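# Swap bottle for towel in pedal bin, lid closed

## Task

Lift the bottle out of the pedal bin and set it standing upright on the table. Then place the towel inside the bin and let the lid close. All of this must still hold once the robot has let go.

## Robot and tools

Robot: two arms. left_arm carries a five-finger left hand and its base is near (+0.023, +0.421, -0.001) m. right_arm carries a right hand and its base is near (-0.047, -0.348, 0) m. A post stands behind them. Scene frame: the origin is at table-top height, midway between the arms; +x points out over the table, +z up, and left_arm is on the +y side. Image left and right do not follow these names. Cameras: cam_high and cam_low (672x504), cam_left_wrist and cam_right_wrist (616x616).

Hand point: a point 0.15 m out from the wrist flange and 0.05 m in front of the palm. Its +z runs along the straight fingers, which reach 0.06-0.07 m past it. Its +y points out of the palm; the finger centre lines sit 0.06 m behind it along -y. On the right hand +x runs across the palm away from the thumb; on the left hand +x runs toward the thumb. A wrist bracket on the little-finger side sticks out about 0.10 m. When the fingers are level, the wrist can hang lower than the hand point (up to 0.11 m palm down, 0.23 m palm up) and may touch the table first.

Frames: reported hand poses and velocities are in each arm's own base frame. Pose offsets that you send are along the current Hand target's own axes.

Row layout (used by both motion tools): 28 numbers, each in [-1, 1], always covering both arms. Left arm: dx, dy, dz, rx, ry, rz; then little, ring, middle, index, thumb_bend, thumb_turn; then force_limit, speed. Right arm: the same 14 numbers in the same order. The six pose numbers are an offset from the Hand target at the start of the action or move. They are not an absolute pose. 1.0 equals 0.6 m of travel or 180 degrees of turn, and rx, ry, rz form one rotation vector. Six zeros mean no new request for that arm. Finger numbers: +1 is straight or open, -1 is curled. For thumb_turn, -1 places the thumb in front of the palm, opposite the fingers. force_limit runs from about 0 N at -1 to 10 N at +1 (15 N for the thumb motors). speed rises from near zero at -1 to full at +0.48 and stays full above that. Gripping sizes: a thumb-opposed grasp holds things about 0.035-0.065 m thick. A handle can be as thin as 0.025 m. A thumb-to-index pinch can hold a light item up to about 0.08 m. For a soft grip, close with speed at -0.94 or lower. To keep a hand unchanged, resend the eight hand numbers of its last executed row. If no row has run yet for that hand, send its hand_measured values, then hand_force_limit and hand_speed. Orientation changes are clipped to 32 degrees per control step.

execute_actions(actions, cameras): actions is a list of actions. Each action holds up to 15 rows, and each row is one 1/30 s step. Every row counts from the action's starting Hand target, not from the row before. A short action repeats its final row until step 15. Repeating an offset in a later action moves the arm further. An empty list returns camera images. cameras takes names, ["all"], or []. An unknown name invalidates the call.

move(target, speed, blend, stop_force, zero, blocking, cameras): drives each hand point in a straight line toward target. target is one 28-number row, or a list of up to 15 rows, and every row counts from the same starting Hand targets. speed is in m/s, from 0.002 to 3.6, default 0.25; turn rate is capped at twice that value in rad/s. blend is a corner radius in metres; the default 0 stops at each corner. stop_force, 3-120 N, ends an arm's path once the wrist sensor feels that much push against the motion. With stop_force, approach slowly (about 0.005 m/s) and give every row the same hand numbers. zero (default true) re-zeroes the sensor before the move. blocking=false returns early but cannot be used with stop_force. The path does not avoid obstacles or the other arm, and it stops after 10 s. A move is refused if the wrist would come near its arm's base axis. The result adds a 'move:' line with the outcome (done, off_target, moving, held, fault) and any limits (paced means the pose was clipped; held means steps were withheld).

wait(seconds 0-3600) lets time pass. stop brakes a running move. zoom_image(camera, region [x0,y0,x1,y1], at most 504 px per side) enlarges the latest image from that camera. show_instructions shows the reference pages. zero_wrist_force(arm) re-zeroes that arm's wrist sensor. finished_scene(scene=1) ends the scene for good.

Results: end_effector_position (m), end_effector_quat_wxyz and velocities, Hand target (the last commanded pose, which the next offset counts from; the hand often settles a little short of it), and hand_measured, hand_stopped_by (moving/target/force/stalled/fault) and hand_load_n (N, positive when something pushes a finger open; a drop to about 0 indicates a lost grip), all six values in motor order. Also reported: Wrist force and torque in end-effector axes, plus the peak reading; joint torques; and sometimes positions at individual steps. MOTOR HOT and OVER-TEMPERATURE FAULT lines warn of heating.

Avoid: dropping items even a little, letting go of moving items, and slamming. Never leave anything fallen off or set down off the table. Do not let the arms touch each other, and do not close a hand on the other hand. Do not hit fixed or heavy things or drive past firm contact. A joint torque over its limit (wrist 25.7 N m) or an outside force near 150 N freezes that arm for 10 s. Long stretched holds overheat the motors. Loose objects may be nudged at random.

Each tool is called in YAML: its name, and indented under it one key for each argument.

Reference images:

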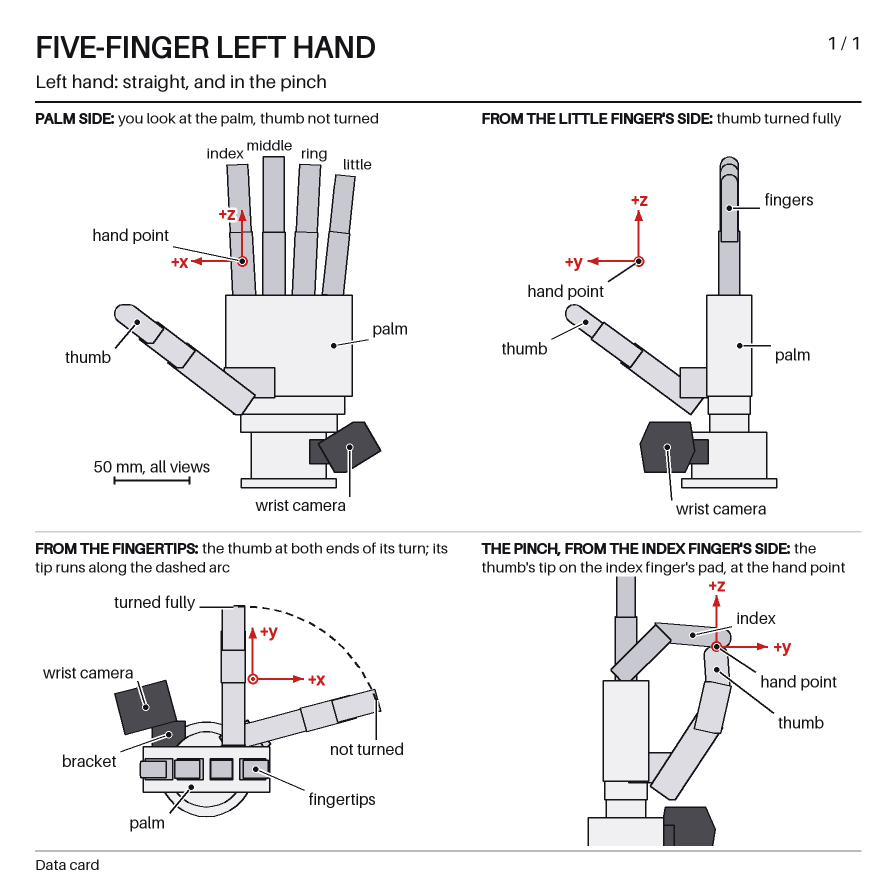

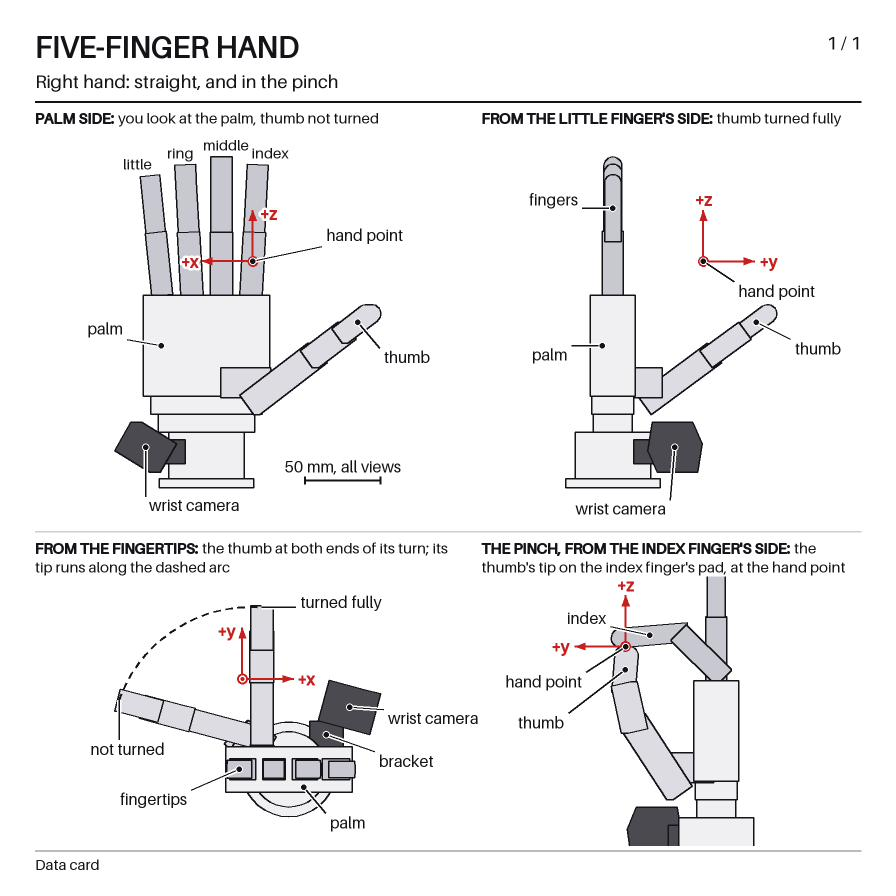

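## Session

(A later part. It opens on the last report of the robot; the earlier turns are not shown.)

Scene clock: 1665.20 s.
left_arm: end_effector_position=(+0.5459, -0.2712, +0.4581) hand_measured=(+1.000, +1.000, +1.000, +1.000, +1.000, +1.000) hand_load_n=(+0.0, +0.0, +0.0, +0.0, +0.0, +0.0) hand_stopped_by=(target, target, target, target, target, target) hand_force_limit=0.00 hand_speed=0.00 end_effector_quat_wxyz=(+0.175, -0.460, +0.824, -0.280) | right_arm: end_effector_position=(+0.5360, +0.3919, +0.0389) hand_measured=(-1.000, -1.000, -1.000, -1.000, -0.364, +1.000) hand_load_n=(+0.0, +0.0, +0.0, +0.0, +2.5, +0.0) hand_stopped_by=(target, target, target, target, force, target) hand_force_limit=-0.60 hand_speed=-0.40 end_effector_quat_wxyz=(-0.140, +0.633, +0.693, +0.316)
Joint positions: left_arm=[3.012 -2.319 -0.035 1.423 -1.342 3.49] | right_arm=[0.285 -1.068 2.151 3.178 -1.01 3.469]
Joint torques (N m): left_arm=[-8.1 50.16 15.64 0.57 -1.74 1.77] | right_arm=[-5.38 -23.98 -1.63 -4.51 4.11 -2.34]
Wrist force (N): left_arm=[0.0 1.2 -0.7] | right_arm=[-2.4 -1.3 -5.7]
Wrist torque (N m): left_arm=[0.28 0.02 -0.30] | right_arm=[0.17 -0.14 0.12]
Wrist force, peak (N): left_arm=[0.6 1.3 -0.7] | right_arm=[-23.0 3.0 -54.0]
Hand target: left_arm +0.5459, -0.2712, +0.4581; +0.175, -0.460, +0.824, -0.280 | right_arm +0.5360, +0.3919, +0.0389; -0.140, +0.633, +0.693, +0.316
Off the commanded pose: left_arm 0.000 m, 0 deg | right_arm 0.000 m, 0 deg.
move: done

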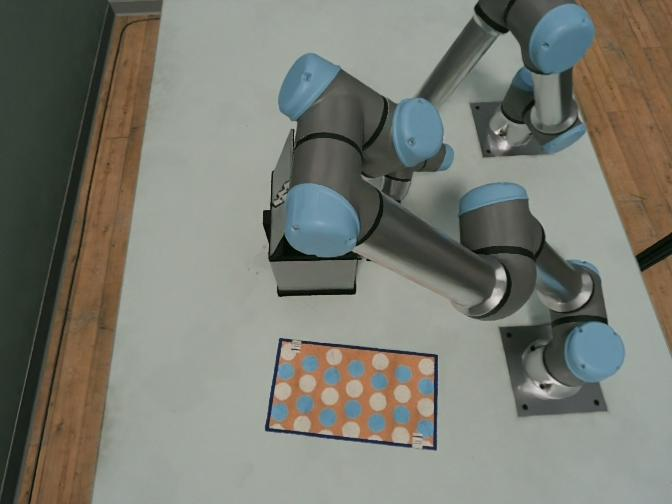

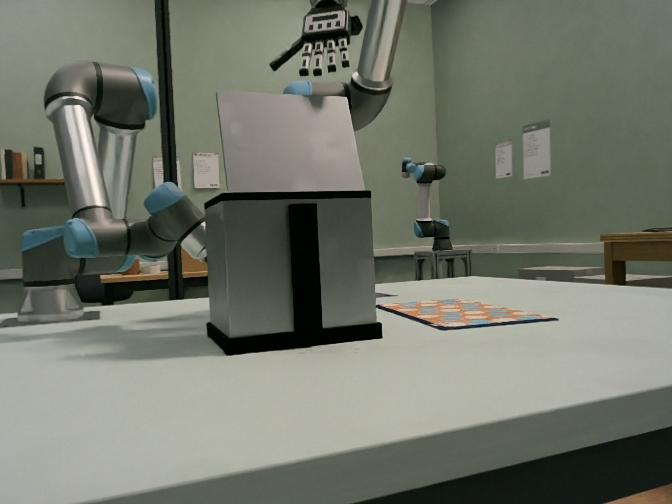

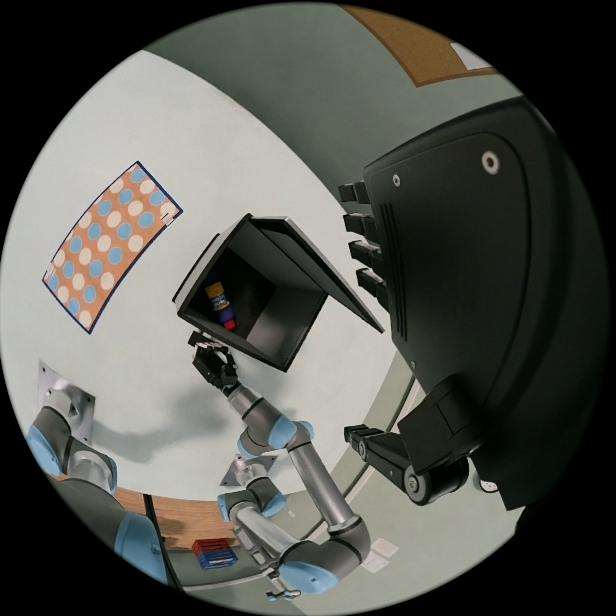

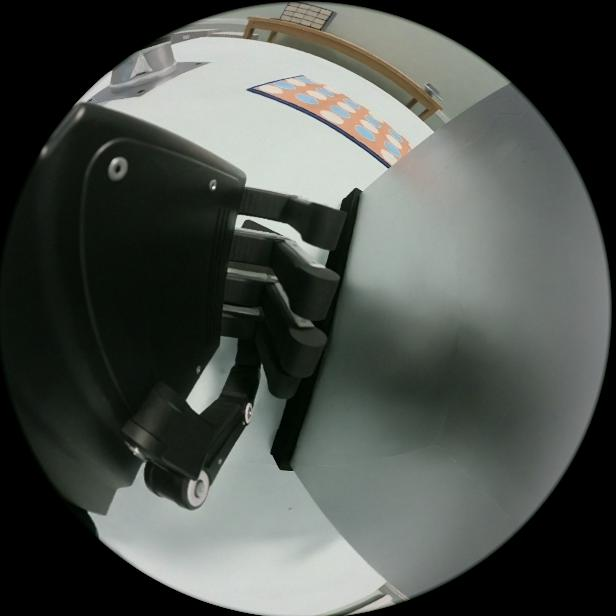

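move:
  target: [0,0,0,0,0,0,1,1,1,1,1,1,0,0,-0.00397,-0.00173,0.00507,0,0,0,-1,-1,-1,-1,-0.8,1,-0.6,-0.4]
  speed: 0.008
  stop_force: 10
  cameras: ["cam_high", "cam_low", "cam_left_wrist"]

Scene clock: 1673.60 s.
left_arm: end_effector_position=(+0.5459, -0.2712, +0.4581) hand_measured=(+1.000, +1.000, +1.000, +1.000, +1.000, +1.000) hand_load_n=(+0.0, +0.0, +0.0, +0.0, +0.0, +0.0) hand_stopped_by=(target, target, target, target, target, target) hand_force_limit=0.00 hand_speed=0.00 end_effector_quat_wxyz=(+0.175, -0.460, +0.824, -0.280) | right_arm: end_effector_position=(+0.5361, +0.3919, +0.0352) hand_measured=(-1.000, -1.000, -1.000, -1.000, -0.362, +1.000) hand_load_n=(+0.0, +0.0, +0.5, -1.0, +4.0, +0.0) hand_stopped_by=(target, target, target, target, force, target) hand_force_limit=-0.60 hand_speed=-0.40 end_effector_quat_wxyz=(-0.140, +0.633, +0.693, +0.316)
Joint positions: left_arm=[3.012 -2.319 -0.035 1.423 -1.342 3.49] | right_arm=[0.285 -1.059 2.151 3.168 -1.01 3.469]
Joint torques (N m): left_arm=[-7.32 50.44 13.92 0.54 -1.72 1.72] | right_arm=[-1.84 -34.98 -0.1 1.19 4 -1.94]
Wrist force (N): left_arm=[0.2 1.3 -0.9] | right_arm=[-0.3 3.1 -15.7]
Wrist torque (N m): left_arm=[0.33 -0.01 -0.30] | right_arm=[1.02 -0.19 0.28]
Wrist force, peak (N): left_arm=[0.2 1.5 -0.7] | right_arm=[0.1 3.1 -16.5]
Hand target: left_arm +0.5459, -0.2712, +0.4581; +0.175, -0.460, +0.824, -0.280 | right_arm +0.5361, +0.3919, +0.0352; -0.140, +0.633, +0.693, +0.316
Off the commanded pose: left_arm 0.000 m, 0 deg | right_arm 0.000 m, 0 deg.
move: contact (right_arm)

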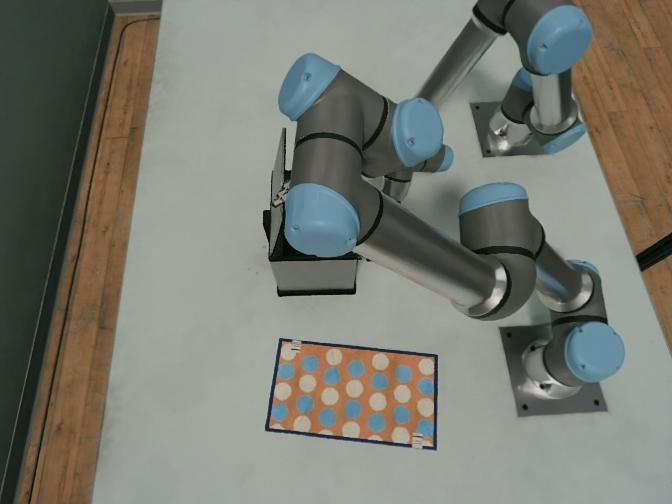

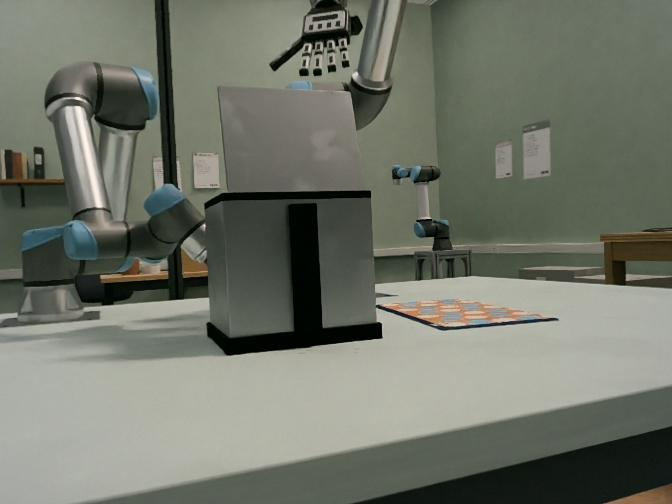

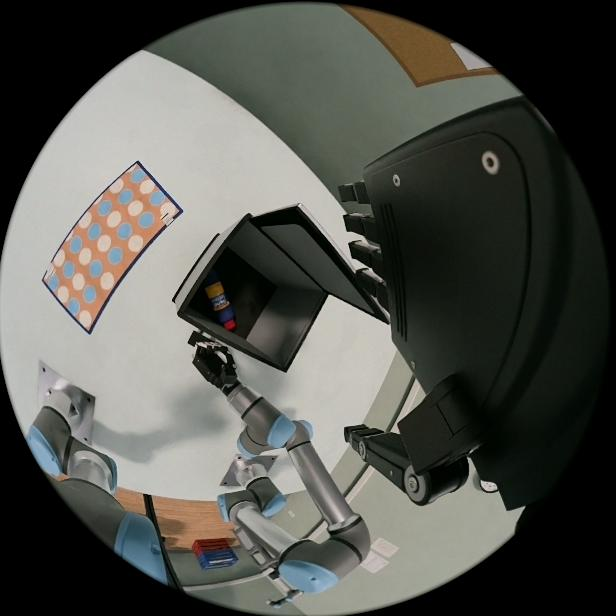

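zoom_image:
  camera: "cam_left_wrist"
  region: [165, 205, 345, 385]

zoom_image:
  camera: "cam_high"
  region: [250, 120, 410, 300]

Scaled by 2.800 from the camera's image (finer frame: 880x880).

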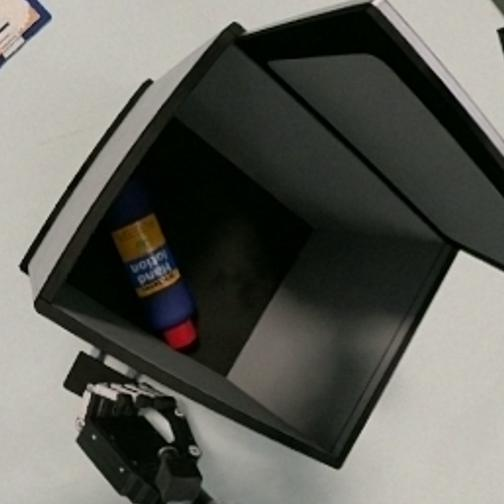

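Scaled by 2.800 from the camera's image (finer frame: 960x720).

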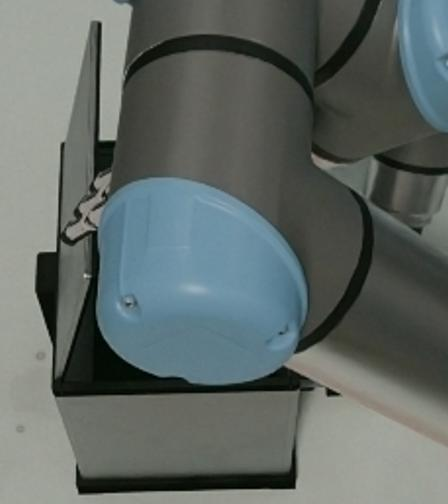

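move:
  target: [0.0158,0.2739,-0.0958,-0.137,-0.219,-0.6455,1,1,1,1,1,1,0,0,0.0008,0.00035,-0.001,0,0,0,-1,-1,-1,-1,-0.8,1,-0.6,-0.4]
  speed: 0.35
  cameras: []

Scene clock: 1783.87 s.
left_arm: end_effector_position=(+0.5459, -0.2712, +0.4581) hand_measured=(+1.000, +1.000, +1.000, +1.000, +1.000, +1.000) hand_load_n=(+0.0, +0.0, +0.0, +0.0, +0.0, +0.0) hand_stopped_by=(target, target, target, target, target, target) hand_force_limit=0.00 hand_speed=0.00 end_effector_quat_wxyz=(+0.175, -0.460, +0.824, -0.280) | right_arm: end_effector_position=(+0.5361, +0.3919, +0.0352) hand_measured=(-1.000, -1.000, -1.000, -1.000, -0.362, +1.000) hand_load_n=(+0.0, +0.0, +0.0, -1.0, +4.0, +0.0) hand_stopped_by=(target, target, target, target, force, target) hand_force_limit=-0.60 hand_speed=-0.40 end_effector_quat_wxyz=(-0.140, +0.633, +0.693, +0.316)
Joint positions: left_arm=[3.012 -2.319 -0.035 1.423 -1.342 3.49] | right_arm=[0.285 -1.059 2.151 3.168 -1.01 3.469]
Joint torques (N m): left_arm=[-0.94 43.73 13.37 -1.09 0.21 0.22] | right_arm=[-0.79 -33.32 -11.64 -2.63 0.98 -0.01]
Wrist force (N): left_arm=[0.2 1.3 -0.6] | right_arm=[-0.6 3.0 -15.3]
Wrist torque (N m): left_arm=[0.30 -0.01 -0.29] | right_arm=[0.99 -0.17 0.27]
Wrist force, peak (N): left_arm=[0.4 1.5 -0.8] | right_arm=[-0.3 3.1 -15.7]
Hand target: left_arm +0.5459, -0.2712, +0.4581; +0.175, -0.460, +0.824, -0.280 | right_arm +0.5361, +0.3919, +0.0352; -0.140, +0.633, +0.693, +0.316
CONTROL GIVEN BACK BY A PERSON. The link to the robot was lost, through no command of yours. It is back now. Nothing of this call ran. Your reply's later robot calls are not run. The arms hold where they stopped. Where a move or wait says "fault", it means the lost link, not a fault of the arm. Commands run again from your next reply on.
move: fault

move:
  target: [0.0158,0.2739,-0.0958,-0.137,-0.219,-0.6455,1,1,1,1,1,1,0,0,0.0008,0.00035,-0.001,0,0,0,-1,-1,-1,-1,-0.8,1,-0.6,-0.4]
  speed: 0.35
  cameras: []

Scene clock: 1792.13 s.
left_arm: end_effector_position=(+0.4013, -0.1929, +0.4004) hand_measured=(+1.000, +1.000, +1.000, +1.000, +1.000, +1.000) hand_load_n=(+0.0, +0.0, +0.0, +0.0, +0.0, +0.0) hand_stopped_by=(target, target, target, target, target, target) hand_force_limit=0.00 hand_speed=0.00 end_effector_quat_wxyz=(+0.000, +1.000, -0.001, +0.001) | right_arm: end_effector_position=(+0.5361, +0.3919, +0.0360) hand_measured=(-1.000, -1.000, -1.000, -1.000, -0.362, +1.000) hand_load_n=(+0.0, +0.0, +0.0, +0.0, +4.0, +0.0) hand_stopped_by=(target, target, target, target, force, target) hand_force_limit=-0.60 hand_speed=-0.40 end_effector_quat_wxyz=(-0.140, +0.633, +0.693, +0.316)
Joint positions: left_arm=[3.143 -1.77 -1.188 1.389 -1.571 1.574] | right_arm=[0.285 -1.061 2.151 3.17 -1.01 3.469]
Joint torques (N m): left_arm=[6.31 34.14 5.35 -4.24 1.96 -1.77] | right_arm=[10.66 -38.33 -22.8 0.15 -0.43 1.38]
Wrist force (N): left_arm=[0.9 0.2 -0.8] | right_arm=[-4.2 3.2 -7.5]
Wrist torque (N m): left_arm=[0.03 -0.12 -0.01] | right_arm=[0.58 -0.01 0.06]
Wrist force, peak (N): left_arm=[0.4 1.4 -0.7] | right_arm=[-0.7 2.8 -15.6]
Hand target: left_arm +0.4012, -0.1929, +0.4004; +0.000, +1.000, -0.001, +0.001 | right_arm +0.5361, +0.3919, +0.0360; -0.140, +0.633, +0.693, +0.316
Off the commanded pose: left_arm 0.000 m, 0 deg | right_arm 0.000 m, 0 deg.
CONTROL GIVEN BACK BY A PERSON, as an earlier result said. Commands run again.
move: done

move:
  target:
    - [0,0.2302,-0.144,-0.2056,0,0,1,1,1,1,1,1,0,0,0,0,0,0,0,0,-1,-1,-1,-1,-0.8,1,-0.6,-0.4]
    - [0,0.3275,-0.3975,-0.4111,0,0,1,1,1,1,1,1,0,0,0,0,0,0,0,0,-1,-1,-1,-1,-0.8,1,-0.6,-0.4]
    - [0,0.2567,-0.6523,-0.6111,0,0,1,1,1,1,1,1,0,0,0,0,0,0,0,0,-1,-1,-1,-1,-0.8,1,-0.6,-0.4]
  speed: 0.35
  blend: [0.03, 0.03, 0]
  cameras: []

Scene clock: 1811.20 s.
left_arm: end_effector_position=(+0.4003, -0.3471, +0.7917) hand_measured=(+1.000, +1.000, +1.000, +1.000, +1.000, +1.000) hand_load_n=(+0.0, +0.0, +0.0, +0.0, +0.0, +0.0) hand_stopped_by=(target, target, target, target, target, target) hand_force_limit=0.00 hand_speed=0.00 end_effector_quat_wxyz=(+0.819, +0.574, -0.001, +0.000) | right_arm: end_effector_position=(+0.5361, +0.3919, +0.0360) hand_measured=(-1.000, -1.000, -1.000, -1.000, -0.362, +1.000) hand_load_n=(+0.0, +0.0, -0.5, -0.5, +4.5, +0.0) hand_stopped_by=(target, target, target, target, force, target) hand_force_limit=-0.60 hand_speed=-0.40 end_effector_quat_wxyz=(-0.140, +0.633, +0.693, +0.316)
Joint positions: left_arm=[3.144 -1.77 -1.188 1.4 0.348 1.559] | right_arm=[0.285 -1.061 2.151 3.17 -1.01 3.469]
Joint torques (N m): left_arm=[-8.23 21.15 29.69 -0.83 3.59 -1.46] | right_arm=[10.6 -40.1 -23.82 -0.18 -0.18 1.3]
Wrist force (N): left_arm=[1.5 -1.3 -1.9] | right_arm=[-4.0 3.3 -7.1]
Wrist torque (N m): left_arm=[-0.09 -0.37 0.17] | right_arm=[0.57 -0.05 0.08]
Wrist force, peak (N): left_arm=[1.6 -1.6 -2.1] | right_arm=[-4.2 3.3 -7.5]
Hand target: left_arm +0.4003, -0.3471, +0.7917; +0.819, +0.574, -0.001, +0.000 | right_arm +0.5361, +0.3919, +0.0360; -0.140, +0.633, +0.693, +0.316
Off the commanded pose: left_arm 0.000 m, 0 deg | right_arm 0.000 m, 0 deg.
move: done

move:
  target:
    - [0.262,-0.0179,-0.0065,0,0.114,-0.3132,1,1,1,1,1,1,0,0,0,0,0,0,0,0,-1,-1,-1,-1,-0.8,1,-0.6,-0.4]
    - [0.3763,-0.24,-0.0873,0,0.228,-0.6265,1,1,1,1,1,1,0,0,0,0,0,0,0,0,-1,-1,-1,-1,-0.8,1,-0.6,-0.4]
    - [0.229,-0.4443,-0.1617,0,0.342,-0.9397,1,1,1,1,1,1,0,0,0,0,0,0,0,0,-1,-1,-1,-1,-0.8,1,-0.6,-0.4]
  speed: 0.35
  blend: [0.02, 0.02, 0]
  cameras: []

Scene clock: 1829.23 s.
left_arm: end_effector_position=(+0.5382, -0.3472, +0.5082) hand_measured=(+1.000, +1.000, +1.000, +1.000, +1.000, +1.000) hand_load_n=(+0.0, -0.5, +0.0, +0.0, +0.0, -0.5) hand_stopped_by=(target, target, target, target, target, target) hand_force_limit=0.00 hand_speed=0.00 end_effector_quat_wxyz=(+0.000, +0.001, +0.819, -0.573) | right_arm: end_effector_position=(+0.5361, +0.3919, +0.0360) hand_measured=(-1.000, -1.000, -1.000, -1.000, -0.362, +1.000) hand_load_n=(+0.0, +0.5, +0.0, -0.5, +4.0, +0.0) hand_stopped_by=(target, target, target, target, force, target) hand_force_limit=-0.60 hand_speed=-0.40 end_effector_quat_wxyz=(-0.140, +0.633, +0.693, +0.316)
Joint positions: left_arm=[3.142 -1.769 -1.188 -1.761 0.35 1.578] | right_arm=[0.285 -1.061 2.151 3.17 -1.01 3.469]
Joint torques (N m): left_arm=[6.33 25.55 35.6 0.64 0.48 1.96] | right_arm=[10.58 -39.54 -23.21 -0.26 -0.02 1.28]
Wrist force (N): left_arm=[-0.5 1.0 -0.5] | right_arm=[-4.2 3.1 -7.1]
Wrist torque (N m): left_arm=[0.32 0.12 -0.33] | right_arm=[0.55 -0.02 0.06]
Wrist force, peak (N): left_arm=[1.3 -1.5 -2.1] | right_arm=[-4.3 3.3 -7.6]
Hand target: left_arm +0.5382, -0.3472, +0.5082; +0.000, +0.001, +0.819, -0.573 | right_arm +0.5361, +0.3919, +0.0360; -0.140, +0.633, +0.693, +0.316
Off the commanded pose: left_arm 0.000 m, 0 deg | right_arm 0.000 m, 0 deg.
move: done

move:
  target:
    - [0,0.2205,-0.1327,-0.1944,0,0,1,1,1,1,1,1,0,0,0,0,0,0,0,0,-1,-1,-1,-1,-0.8,1,-0.6,-0.4]
    - [0,0.325,-0.3678,-0.3889,0,0,1,1,1,1,1,1,0,0,0,0,0,0,0,0,-1,-1,-1,-1,-0.8,1,-0.6,-0.4]
  speed: 0.35
  blend: [0.02, 0]
  cameras: ["cam_high", "cam_left_wrist"]

Scene clock: 1845.77 s.
left_arm: end_effector_position=(+0.5389, -0.0731, +0.4007) hand_measured=(+1.000, +1.000, +1.000, +1.000, +1.000, +1.000) hand_load_n=(+0.0, +0.0, +0.0, +0.0, +0.0, +0.0) hand_stopped_by=(target, target, target, target, target, target) hand_force_limit=0.00 hand_speed=0.00 end_effector_quat_wxyz=(+0.001, +0.001, +1.000, +0.000) | right_arm: end_effector_position=(+0.5361, +0.3919, +0.0360) hand_measured=(-1.000, -1.000, -1.000, -1.000, -0.362, +1.000) hand_load_n=(+0.0, +0.0, +0.0, -0.5, +4.5, +0.0) hand_stopped_by=(target, target, target, target, force, target) hand_force_limit=-0.60 hand_speed=-0.40 end_effector_quat_wxyz=(-0.140, +0.633, +0.693, +0.316)
Joint positions: left_arm=[3.141 -1.769 -1.189 -1.753 1.571 1.572] | right_arm=[0.285 -1.061 2.151 3.17 -1.01 3.469]
Joint torques (N m): left_arm=[-8.45 38.23 9.88 4.27 1.99 -1.52] | right_arm=[10.59 -39.47 -22.02 -0.27 -0.23 1.47]
Wrist force (N): left_arm=[0.4 0.0 -0.8] | right_arm=[-4.3 3.2 -7.4]
Wrist torque (N m): left_arm=[0.00 -0.01 -0.05] | right_arm=[0.57 0.00 0.05]
Wrist force, peak (N): left_arm=[-0.7 1.2 -0.7] | right_arm=[-4.2 3.5 -7.4]
Hand target: left_arm +0.5389, -0.0731, +0.4006; +0.001, +0.001, +1.000, +0.000 | right_arm +0.5361, +0.3919, +0.0360; -0.140, +0.633, +0.693, +0.316
Off the commanded pose: left_arm 0.000 m, 0 deg | right_arm 0.000 m, 0 deg.
move: done

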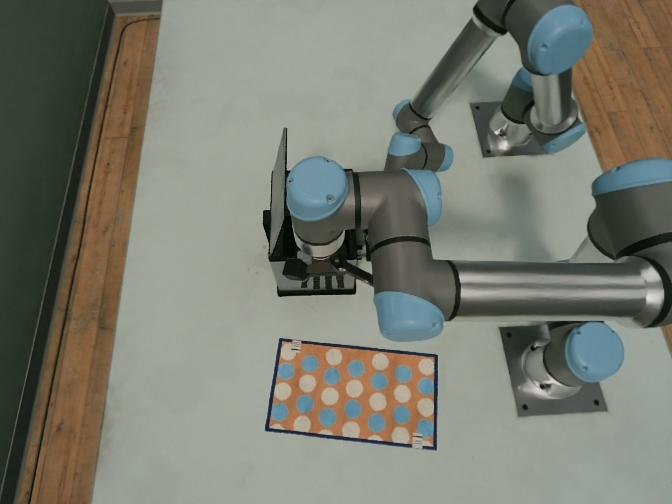

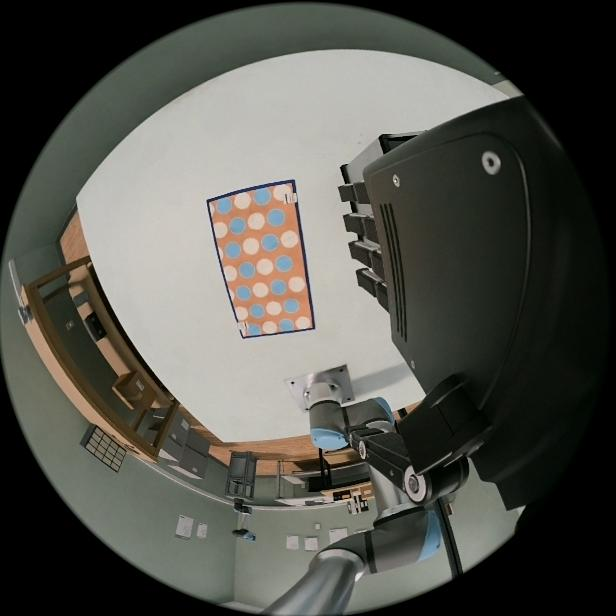

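move:
  target: [-0.0433,-0.435,0.0667,0,0,0.5,-1,-1,-1,1,0.3,-1,-0.5,-0.2,0,0,0,0,0,0,-1,-1,-1,-1,-0.8,1,-0.6,-0.4]
  speed: 0.3
  cameras: ["cam_high", "cam_left_wrist"]

Scene clock: 1882.10 s.
left_arm: end_effector_position=(+0.5644, -0.3341, +0.3605) hand_measured=(-1.000, -1.000, -1.000, +1.000, +0.300, -0.798) hand_load_n=(+0.0, +0.0, +0.0, +0.0, +0.0, +7.0) hand_stopped_by=(target, target, target, target, target, force) hand_force_limit=-0.50 hand_speed=-0.20 end_effector_quat_wxyz=(+0.000, +0.708, +0.707, +0.001) | right_arm: end_effector_position=(+0.5361, +0.3919, +0.0360) hand_measured=(-1.000, -1.000, -1.000, -1.000, -0.362, +1.000) hand_load_n=(+0.0, +0.0, +0.0, +0.0, +4.5, +0.0) hand_stopped_by=(target, target, target, target, force, target) hand_force_limit=-0.60 hand_speed=-0.40 end_effector_quat_wxyz=(-0.140, +0.633, +0.693, +0.316)
Joint positions: left_arm=[2.731 -1.851 -1.189 -1.671 1.572 2.732] | right_arm=[0.285 -1.061 2.151 3.17 -1.01 3.469]
Joint torques (N m): left_arm=[-7.53 29.19 35.48 0.92 -2.09 2.1] | right_arm=[9.45 -39.08 -23.15 -0.56 0.09 1.35]
Wrist force (N): left_arm=[0.2 0.0 -0.8] | right_arm=[-4.1 3.1 -7.5]
Wrist torque (N m): left_arm=[0.02 0.03 -0.24] | right_arm=[0.57 -0.03 0.07]
Wrist force, peak (N): left_arm=[0.5 1.0 -1.0] | right_arm=[-4.2 3.6 -7.4]
Hand target: left_arm +0.5644, -0.3341, +0.3605; +0.000, +0.708, +0.706, +0.001 | right_arm +0.5361, +0.3919, +0.0360; -0.140, +0.633, +0.693, +0.316
Off the commanded pose: left_arm 0.000 m, 0 deg | right_arm 0.000 m, 0 deg.
move: done

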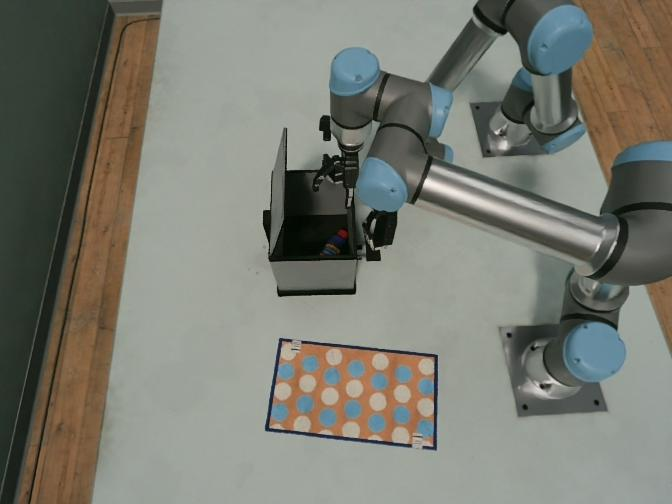

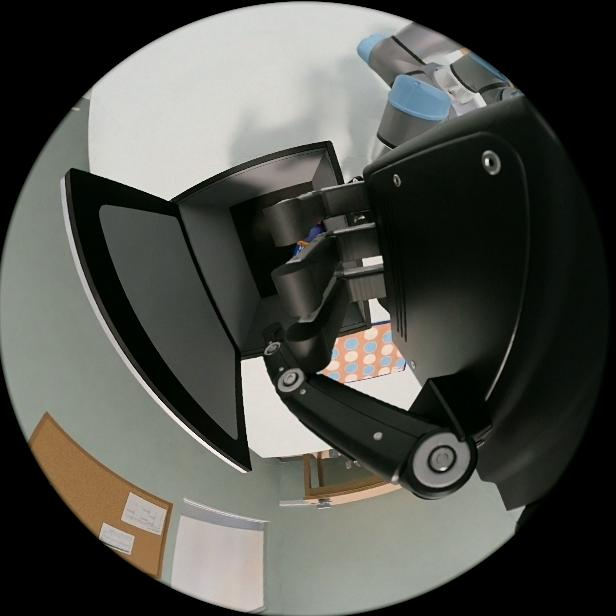

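zoom_image:
  camera: "cam_high"
  region: [250, 110, 410, 300]

zoom_image:
  camera: "cam_left_wrist"
  region: [170, 130, 420, 380]

Scaled by 2.653 from the camera's image (finer frame: 960x720).

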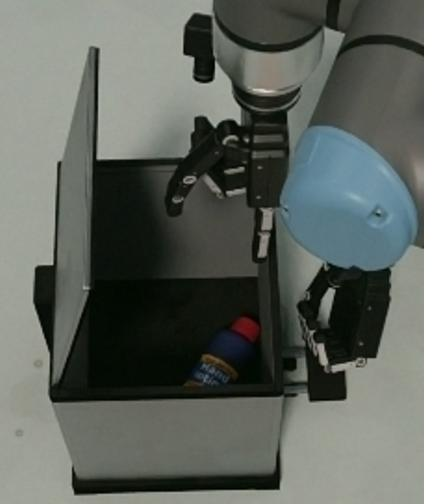

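Scaled by 2.016 from the camera's image (finer frame: 880x880).

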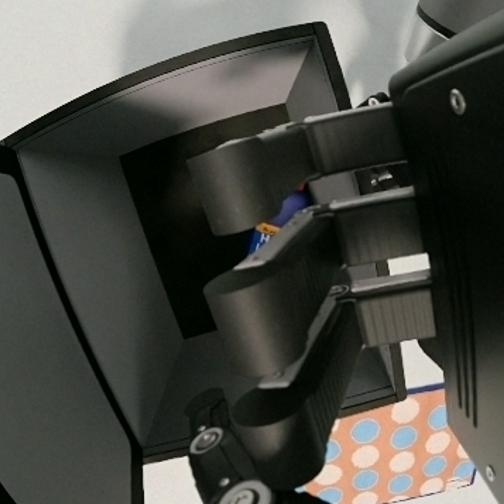

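move:
  target: [0,0.04,0.2675,0,0,0,-1,-1,-1,1,0.3,-1,-0.5,-0.2,0,0,0,0,0,0,-1,-1,-1,-1,-0.8,1,-0.6,-0.4]
  speed: 0.1
  stop_force: 8
  cameras: ["cam_high", "cam_left_wrist"]

zoom_image:
  camera: "cam_high"
  region: [250, 110, 410, 300]

zoom_image:
  camera: "cam_left_wrist"
  region: [170, 130, 420, 380]

Scene clock: 1913.80 s.
left_arm: end_effector_position=(+0.5887, -0.3340, +0.2000) hand_measured=(-1.000, -1.000, -1.000, +1.000, +0.300, -0.798) hand_load_n=(+0.0, +0.5, +0.0, +0.0, +0.0, +7.5) hand_stopped_by=(target, target, target, target, target, force) hand_force_limit=-0.50 hand_speed=-0.20 end_effector_quat_wxyz=(+0.000, +0.708, +0.706, +0.001) | right_arm: end_effector_position=(+0.5361, +0.3919, +0.0360) hand_measured=(-1.000, -1.000, -1.000, -1.000, -0.362, +1.000) hand_load_n=(+0.0, +0.0, +0.0, -0.5, +4.0, +0.0) hand_stopped_by=(target, target, target, target, force, target) hand_force_limit=-0.60 hand_speed=-0.40 end_effector_quat_wxyz=(-0.140, +0.633, +0.693, +0.316)
Joint positions: left_arm=[2.746 -1.935 -1.489 -1.286 1.572 2.748] | right_arm=[0.285 -1.061 2.151 3.17 -1.01 3.469]
Joint torques (N m): left_arm=[6.23 31.5 9.2 4.42 -1.06 1.72] | right_arm=[10.79 -39.95 -21.88 -0.65 -0.06 1.37]
Wrist force (N): left_arm=[0.2 0.4 -0.8] | right_arm=[-3.8 3.2 -7.2]
Wrist torque (N m): left_arm=[0.08 0.02 -0.26] | right_arm=[0.56 -0.07 0.08]
Wrist force, peak (N): left_arm=[0.1 -0.1 -1.6] | right_arm=[-4.3 3.2 -7.5]
Hand target: left_arm +0.5887, -0.3340, +0.2000; +0.000, +0.708, +0.706, +0.001 | right_arm +0.5361, +0.3919, +0.0360; -0.140, +0.633, +0.693, +0.316
Off the commanded pose: left_arm 0.000 m, 0 deg | right_arm 0.000 m, 0 deg.
move: done

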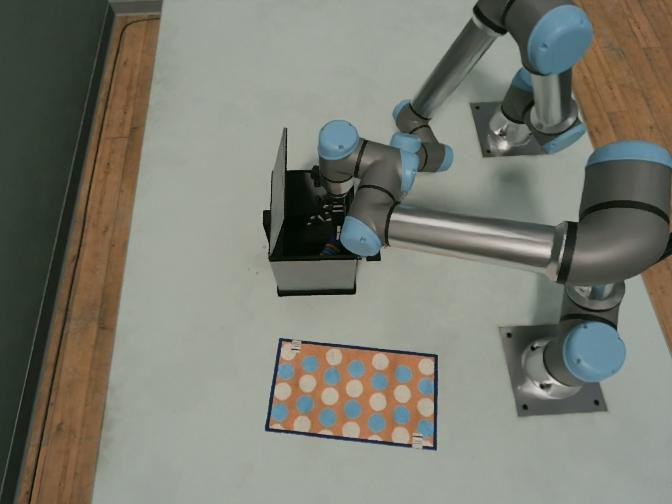

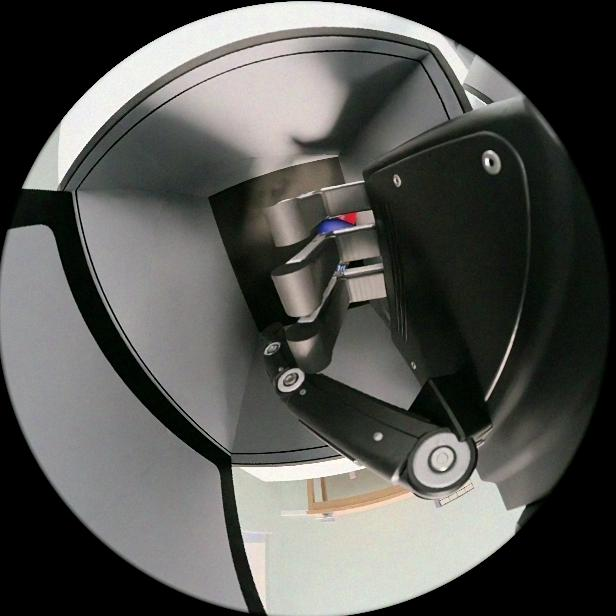

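Scaled by 2.653 from the camera's image (finer frame: 960x720).

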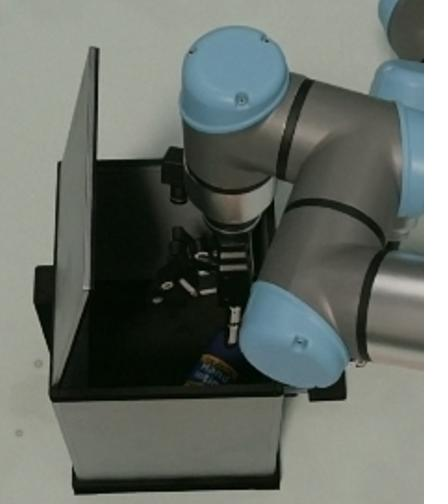

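Scaled by 2.016 from the camera's image (finer frame: 880x880).

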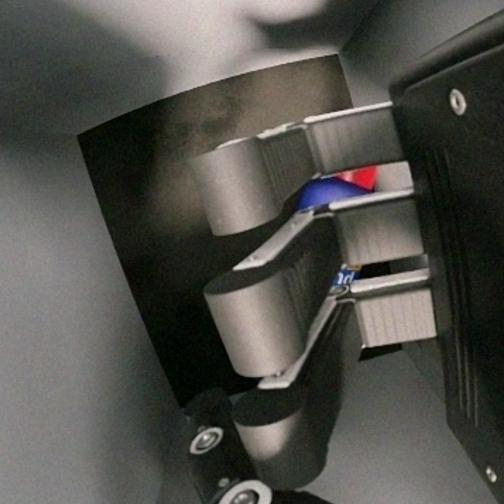

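move:
  target: [0,-0.0083,0.17,0,0,0,-1,-1,-1,1,0.3,-1,-0.5,-0.2,0,0,0,0,0,0,-1,-1,-1,-1,-0.8,1,-0.6,-0.4]
  speed: 0.05
  stop_force: 4
  cameras: ["cam_high", "cam_left_wrist"]

zoom_image:
  camera: "cam_high"
  region: [250, 110, 410, 300]

zoom_image:
  camera: "cam_left_wrist"
  region: [170, 130, 420, 380]

Scene clock: 1937.30 s.
left_arm: end_effector_position=(+0.5857, -0.3340, +0.1371) hand_measured=(-1.000, -1.000, -1.000, +1.000, +0.300, -0.798) hand_load_n=(+0.0, +0.0, +0.0, +0.0, +0.0, +7.5) hand_stopped_by=(target, target, target, target, target, force) hand_force_limit=-0.50 hand_speed=-0.20 end_effector_quat_wxyz=(+0.000, +0.708, +0.706, +0.001) | right_arm: end_effector_position=(+0.5361, +0.3919, +0.0360) hand_measured=(-1.000, -1.000, -1.000, -1.000, -0.362, +1.000) hand_load_n=(+0.0, +0.0, +0.5, -0.5, +4.0, +0.0) hand_stopped_by=(target, target, target, target, force, target) hand_force_limit=-0.60 hand_speed=-0.40 end_effector_quat_wxyz=(-0.140, +0.633, +0.693, +0.316)
Joint positions: left_arm=[2.744 -1.982 -1.594 -1.136 1.572 2.746] | right_arm=[0.285 -1.061 2.151 3.17 -1.01 3.469]
Joint torques (N m): left_arm=[4.43 46.18 33.06 0.94 -1.97 1.77] | right_arm=[10.33 -39.16 -22.73 -0.61 -0.05 1.5]
Wrist force (N): left_arm=[0.0 0.4 -1.1] | right_arm=[-3.5 2.5 -7.6]
Wrist torque (N m): left_arm=[0.15 0.10 -0.09] | right_arm=[0.51 -0.09 0.09]
Wrist force, peak (N): left_arm=[6.6 -2.4 -14.8] | right_arm=[-4.1 3.1 -7.6]
Hand target: left_arm +0.5857, -0.3340, +0.1371; +0.000, +0.708, +0.706, +0.001 (not the last commanded pose) | right_arm +0.5361, +0.3919, +0.0360; -0.140, +0.633, +0.693, +0.316
Off the commanded pose: left_arm 0.039 m, 0 deg | right_arm 0.000 m, 0 deg.
move: contact (left_arm)

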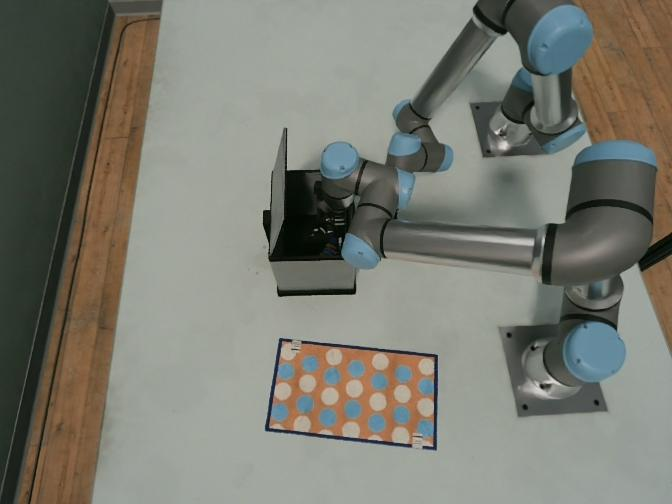

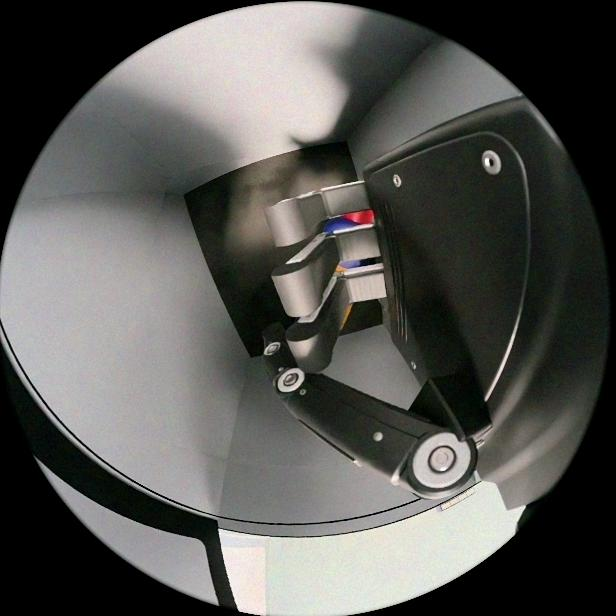

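Scaled by 2.653 from the camera's image (finer frame: 960x720).

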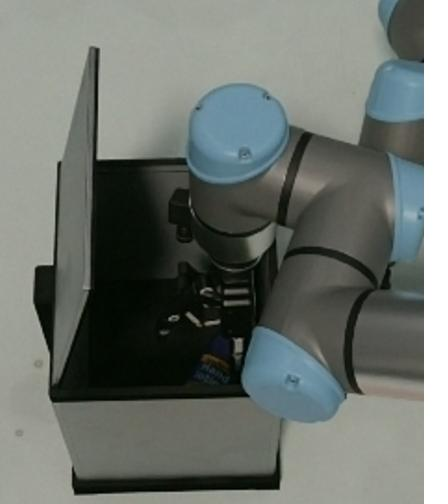

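Scaled by 2.016 from the camera's image (finer frame: 880x880).

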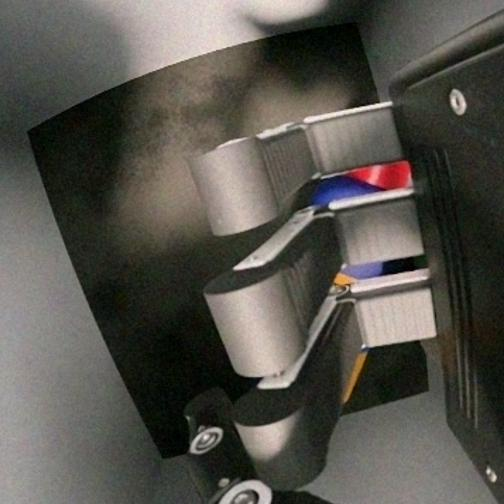

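execute_actions:
  actions: []
  cameras: ["cam_high","cam_left_wrist"]

Scene clock: 1987.83 s.
left_arm: end_effector_position=(+0.5857, -0.3340, +0.1371) hand_measured=(-1.000, -1.000, -1.000, +1.000, +0.300, -0.798) hand_load_n=(+0.0, +0.0, +0.0, +0.0, +0.0, +7.0) hand_stopped_by=(target, target, target, target, target, force) hand_force_limit=-0.50 hand_speed=-0.20 end_effector_quat_wxyz=(+0.000, +0.708, +0.706, +0.001) | right_arm: end_effector_position=(+0.5361, +0.3919, +0.0360) hand_measured=(-1.000, -1.000, -1.000, -1.000, -0.362, +1.000) hand_load_n=(+0.0, +0.0, +0.0, -0.5, +4.5, +0.0) hand_stopped_by=(target, target, target, target, force, target) hand_force_limit=-0.60 hand_speed=-0.40 end_effector_quat_wxyz=(-0.140, +0.633, +0.693, +0.316)
Joint positions: left_arm=[2.744 -1.982 -1.594 -1.136 1.572 2.746] | right_arm=[0.285 -1.061 2.151 3.17 -1.01 3.469]
Joint velocities: within noise
Joint torques (N m): left_arm=[4.65 45.23 33.35 0.87 -2.17 1.8] | right_arm=[9.69 -38.7 -22.73 -0.79 0.03 1.19]
Wrist force (N): left_arm=[-0.1 0.5 -1.1] | right_arm=[-3.6 2.5 -7.5]
Wrist torque (N m): left_arm=[0.16 0.12 -0.10] | right_arm=[0.51 -0.08 0.09]
Wrist force, peak (N): left_arm=[-0.2 0.8 -1.2] | right_arm=[-3.6 2.8 -7.7]
Hand target: left_arm +0.5857, -0.3340, +0.1371; +0.000, +0.708, +0.706, +0.001 (not the last commanded pose) | right_arm +0.5361, +0.3919, +0.0360; -0.140, +0.633, +0.693, +0.316
Off the commanded pose: left_arm 0.039 m, 0 deg | right_arm 0.000 m, 0 deg.
Images, in order (width x height): cam_high 672x504, cam_left_wrist 616x616.

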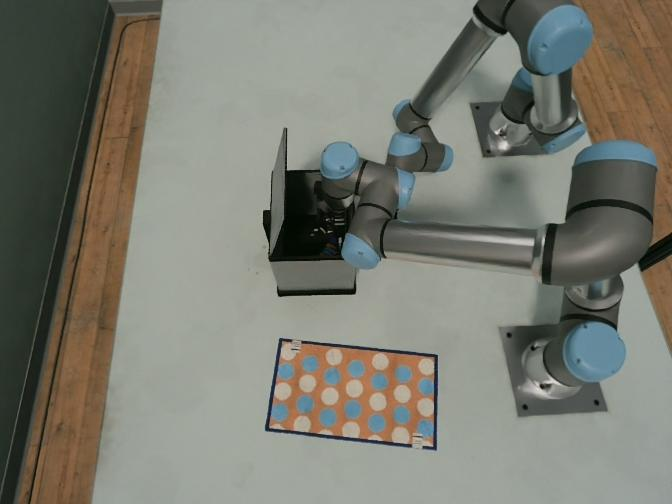

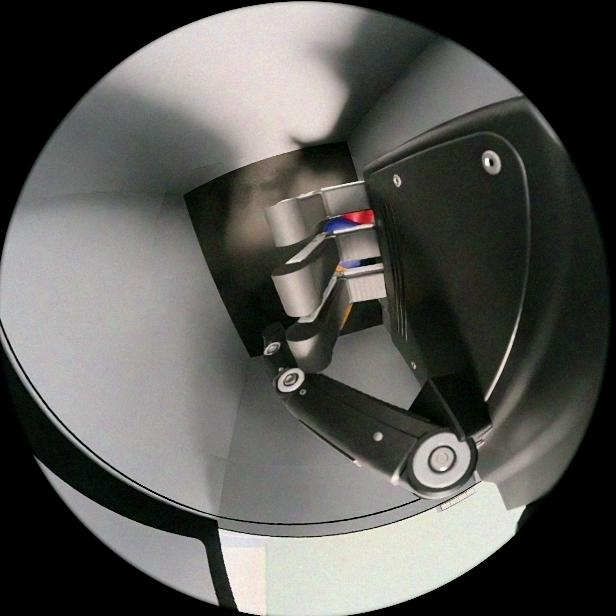

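zoom_image:
  camera: "cam_left_wrist"
  region: [170, 130, 420, 380]

zoom_image:
  camera: "cam_high"
  region: [250, 110, 410, 300]

Scaled by 2.016 from the camera's image (finer frame: 880x880).

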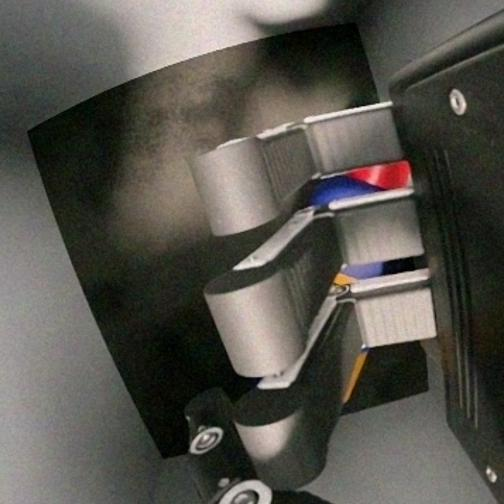

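Scaled by 2.653 from the camera's image (finer frame: 960x720).

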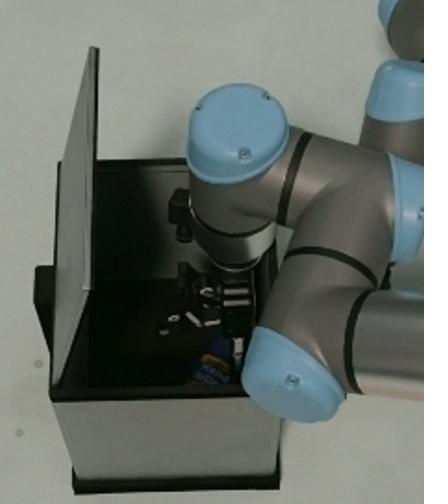

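zoom_image:
  camera: "cam_high"
  region: [290, 210, 370, 280]

zoom_image:
  camera: "cam_left_wrist"
  region: [300, 180, 420, 360]

Scaled by 6.300 from the camera's image (finer frame: 960x720).

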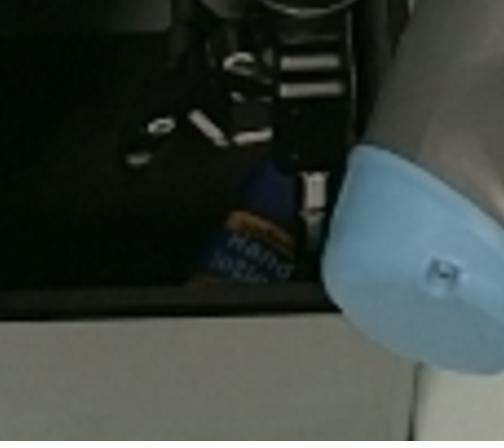

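Scaled by 2.800 from the camera's image (finer frame: 880x880).

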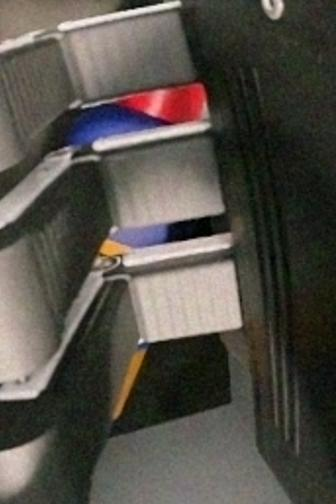

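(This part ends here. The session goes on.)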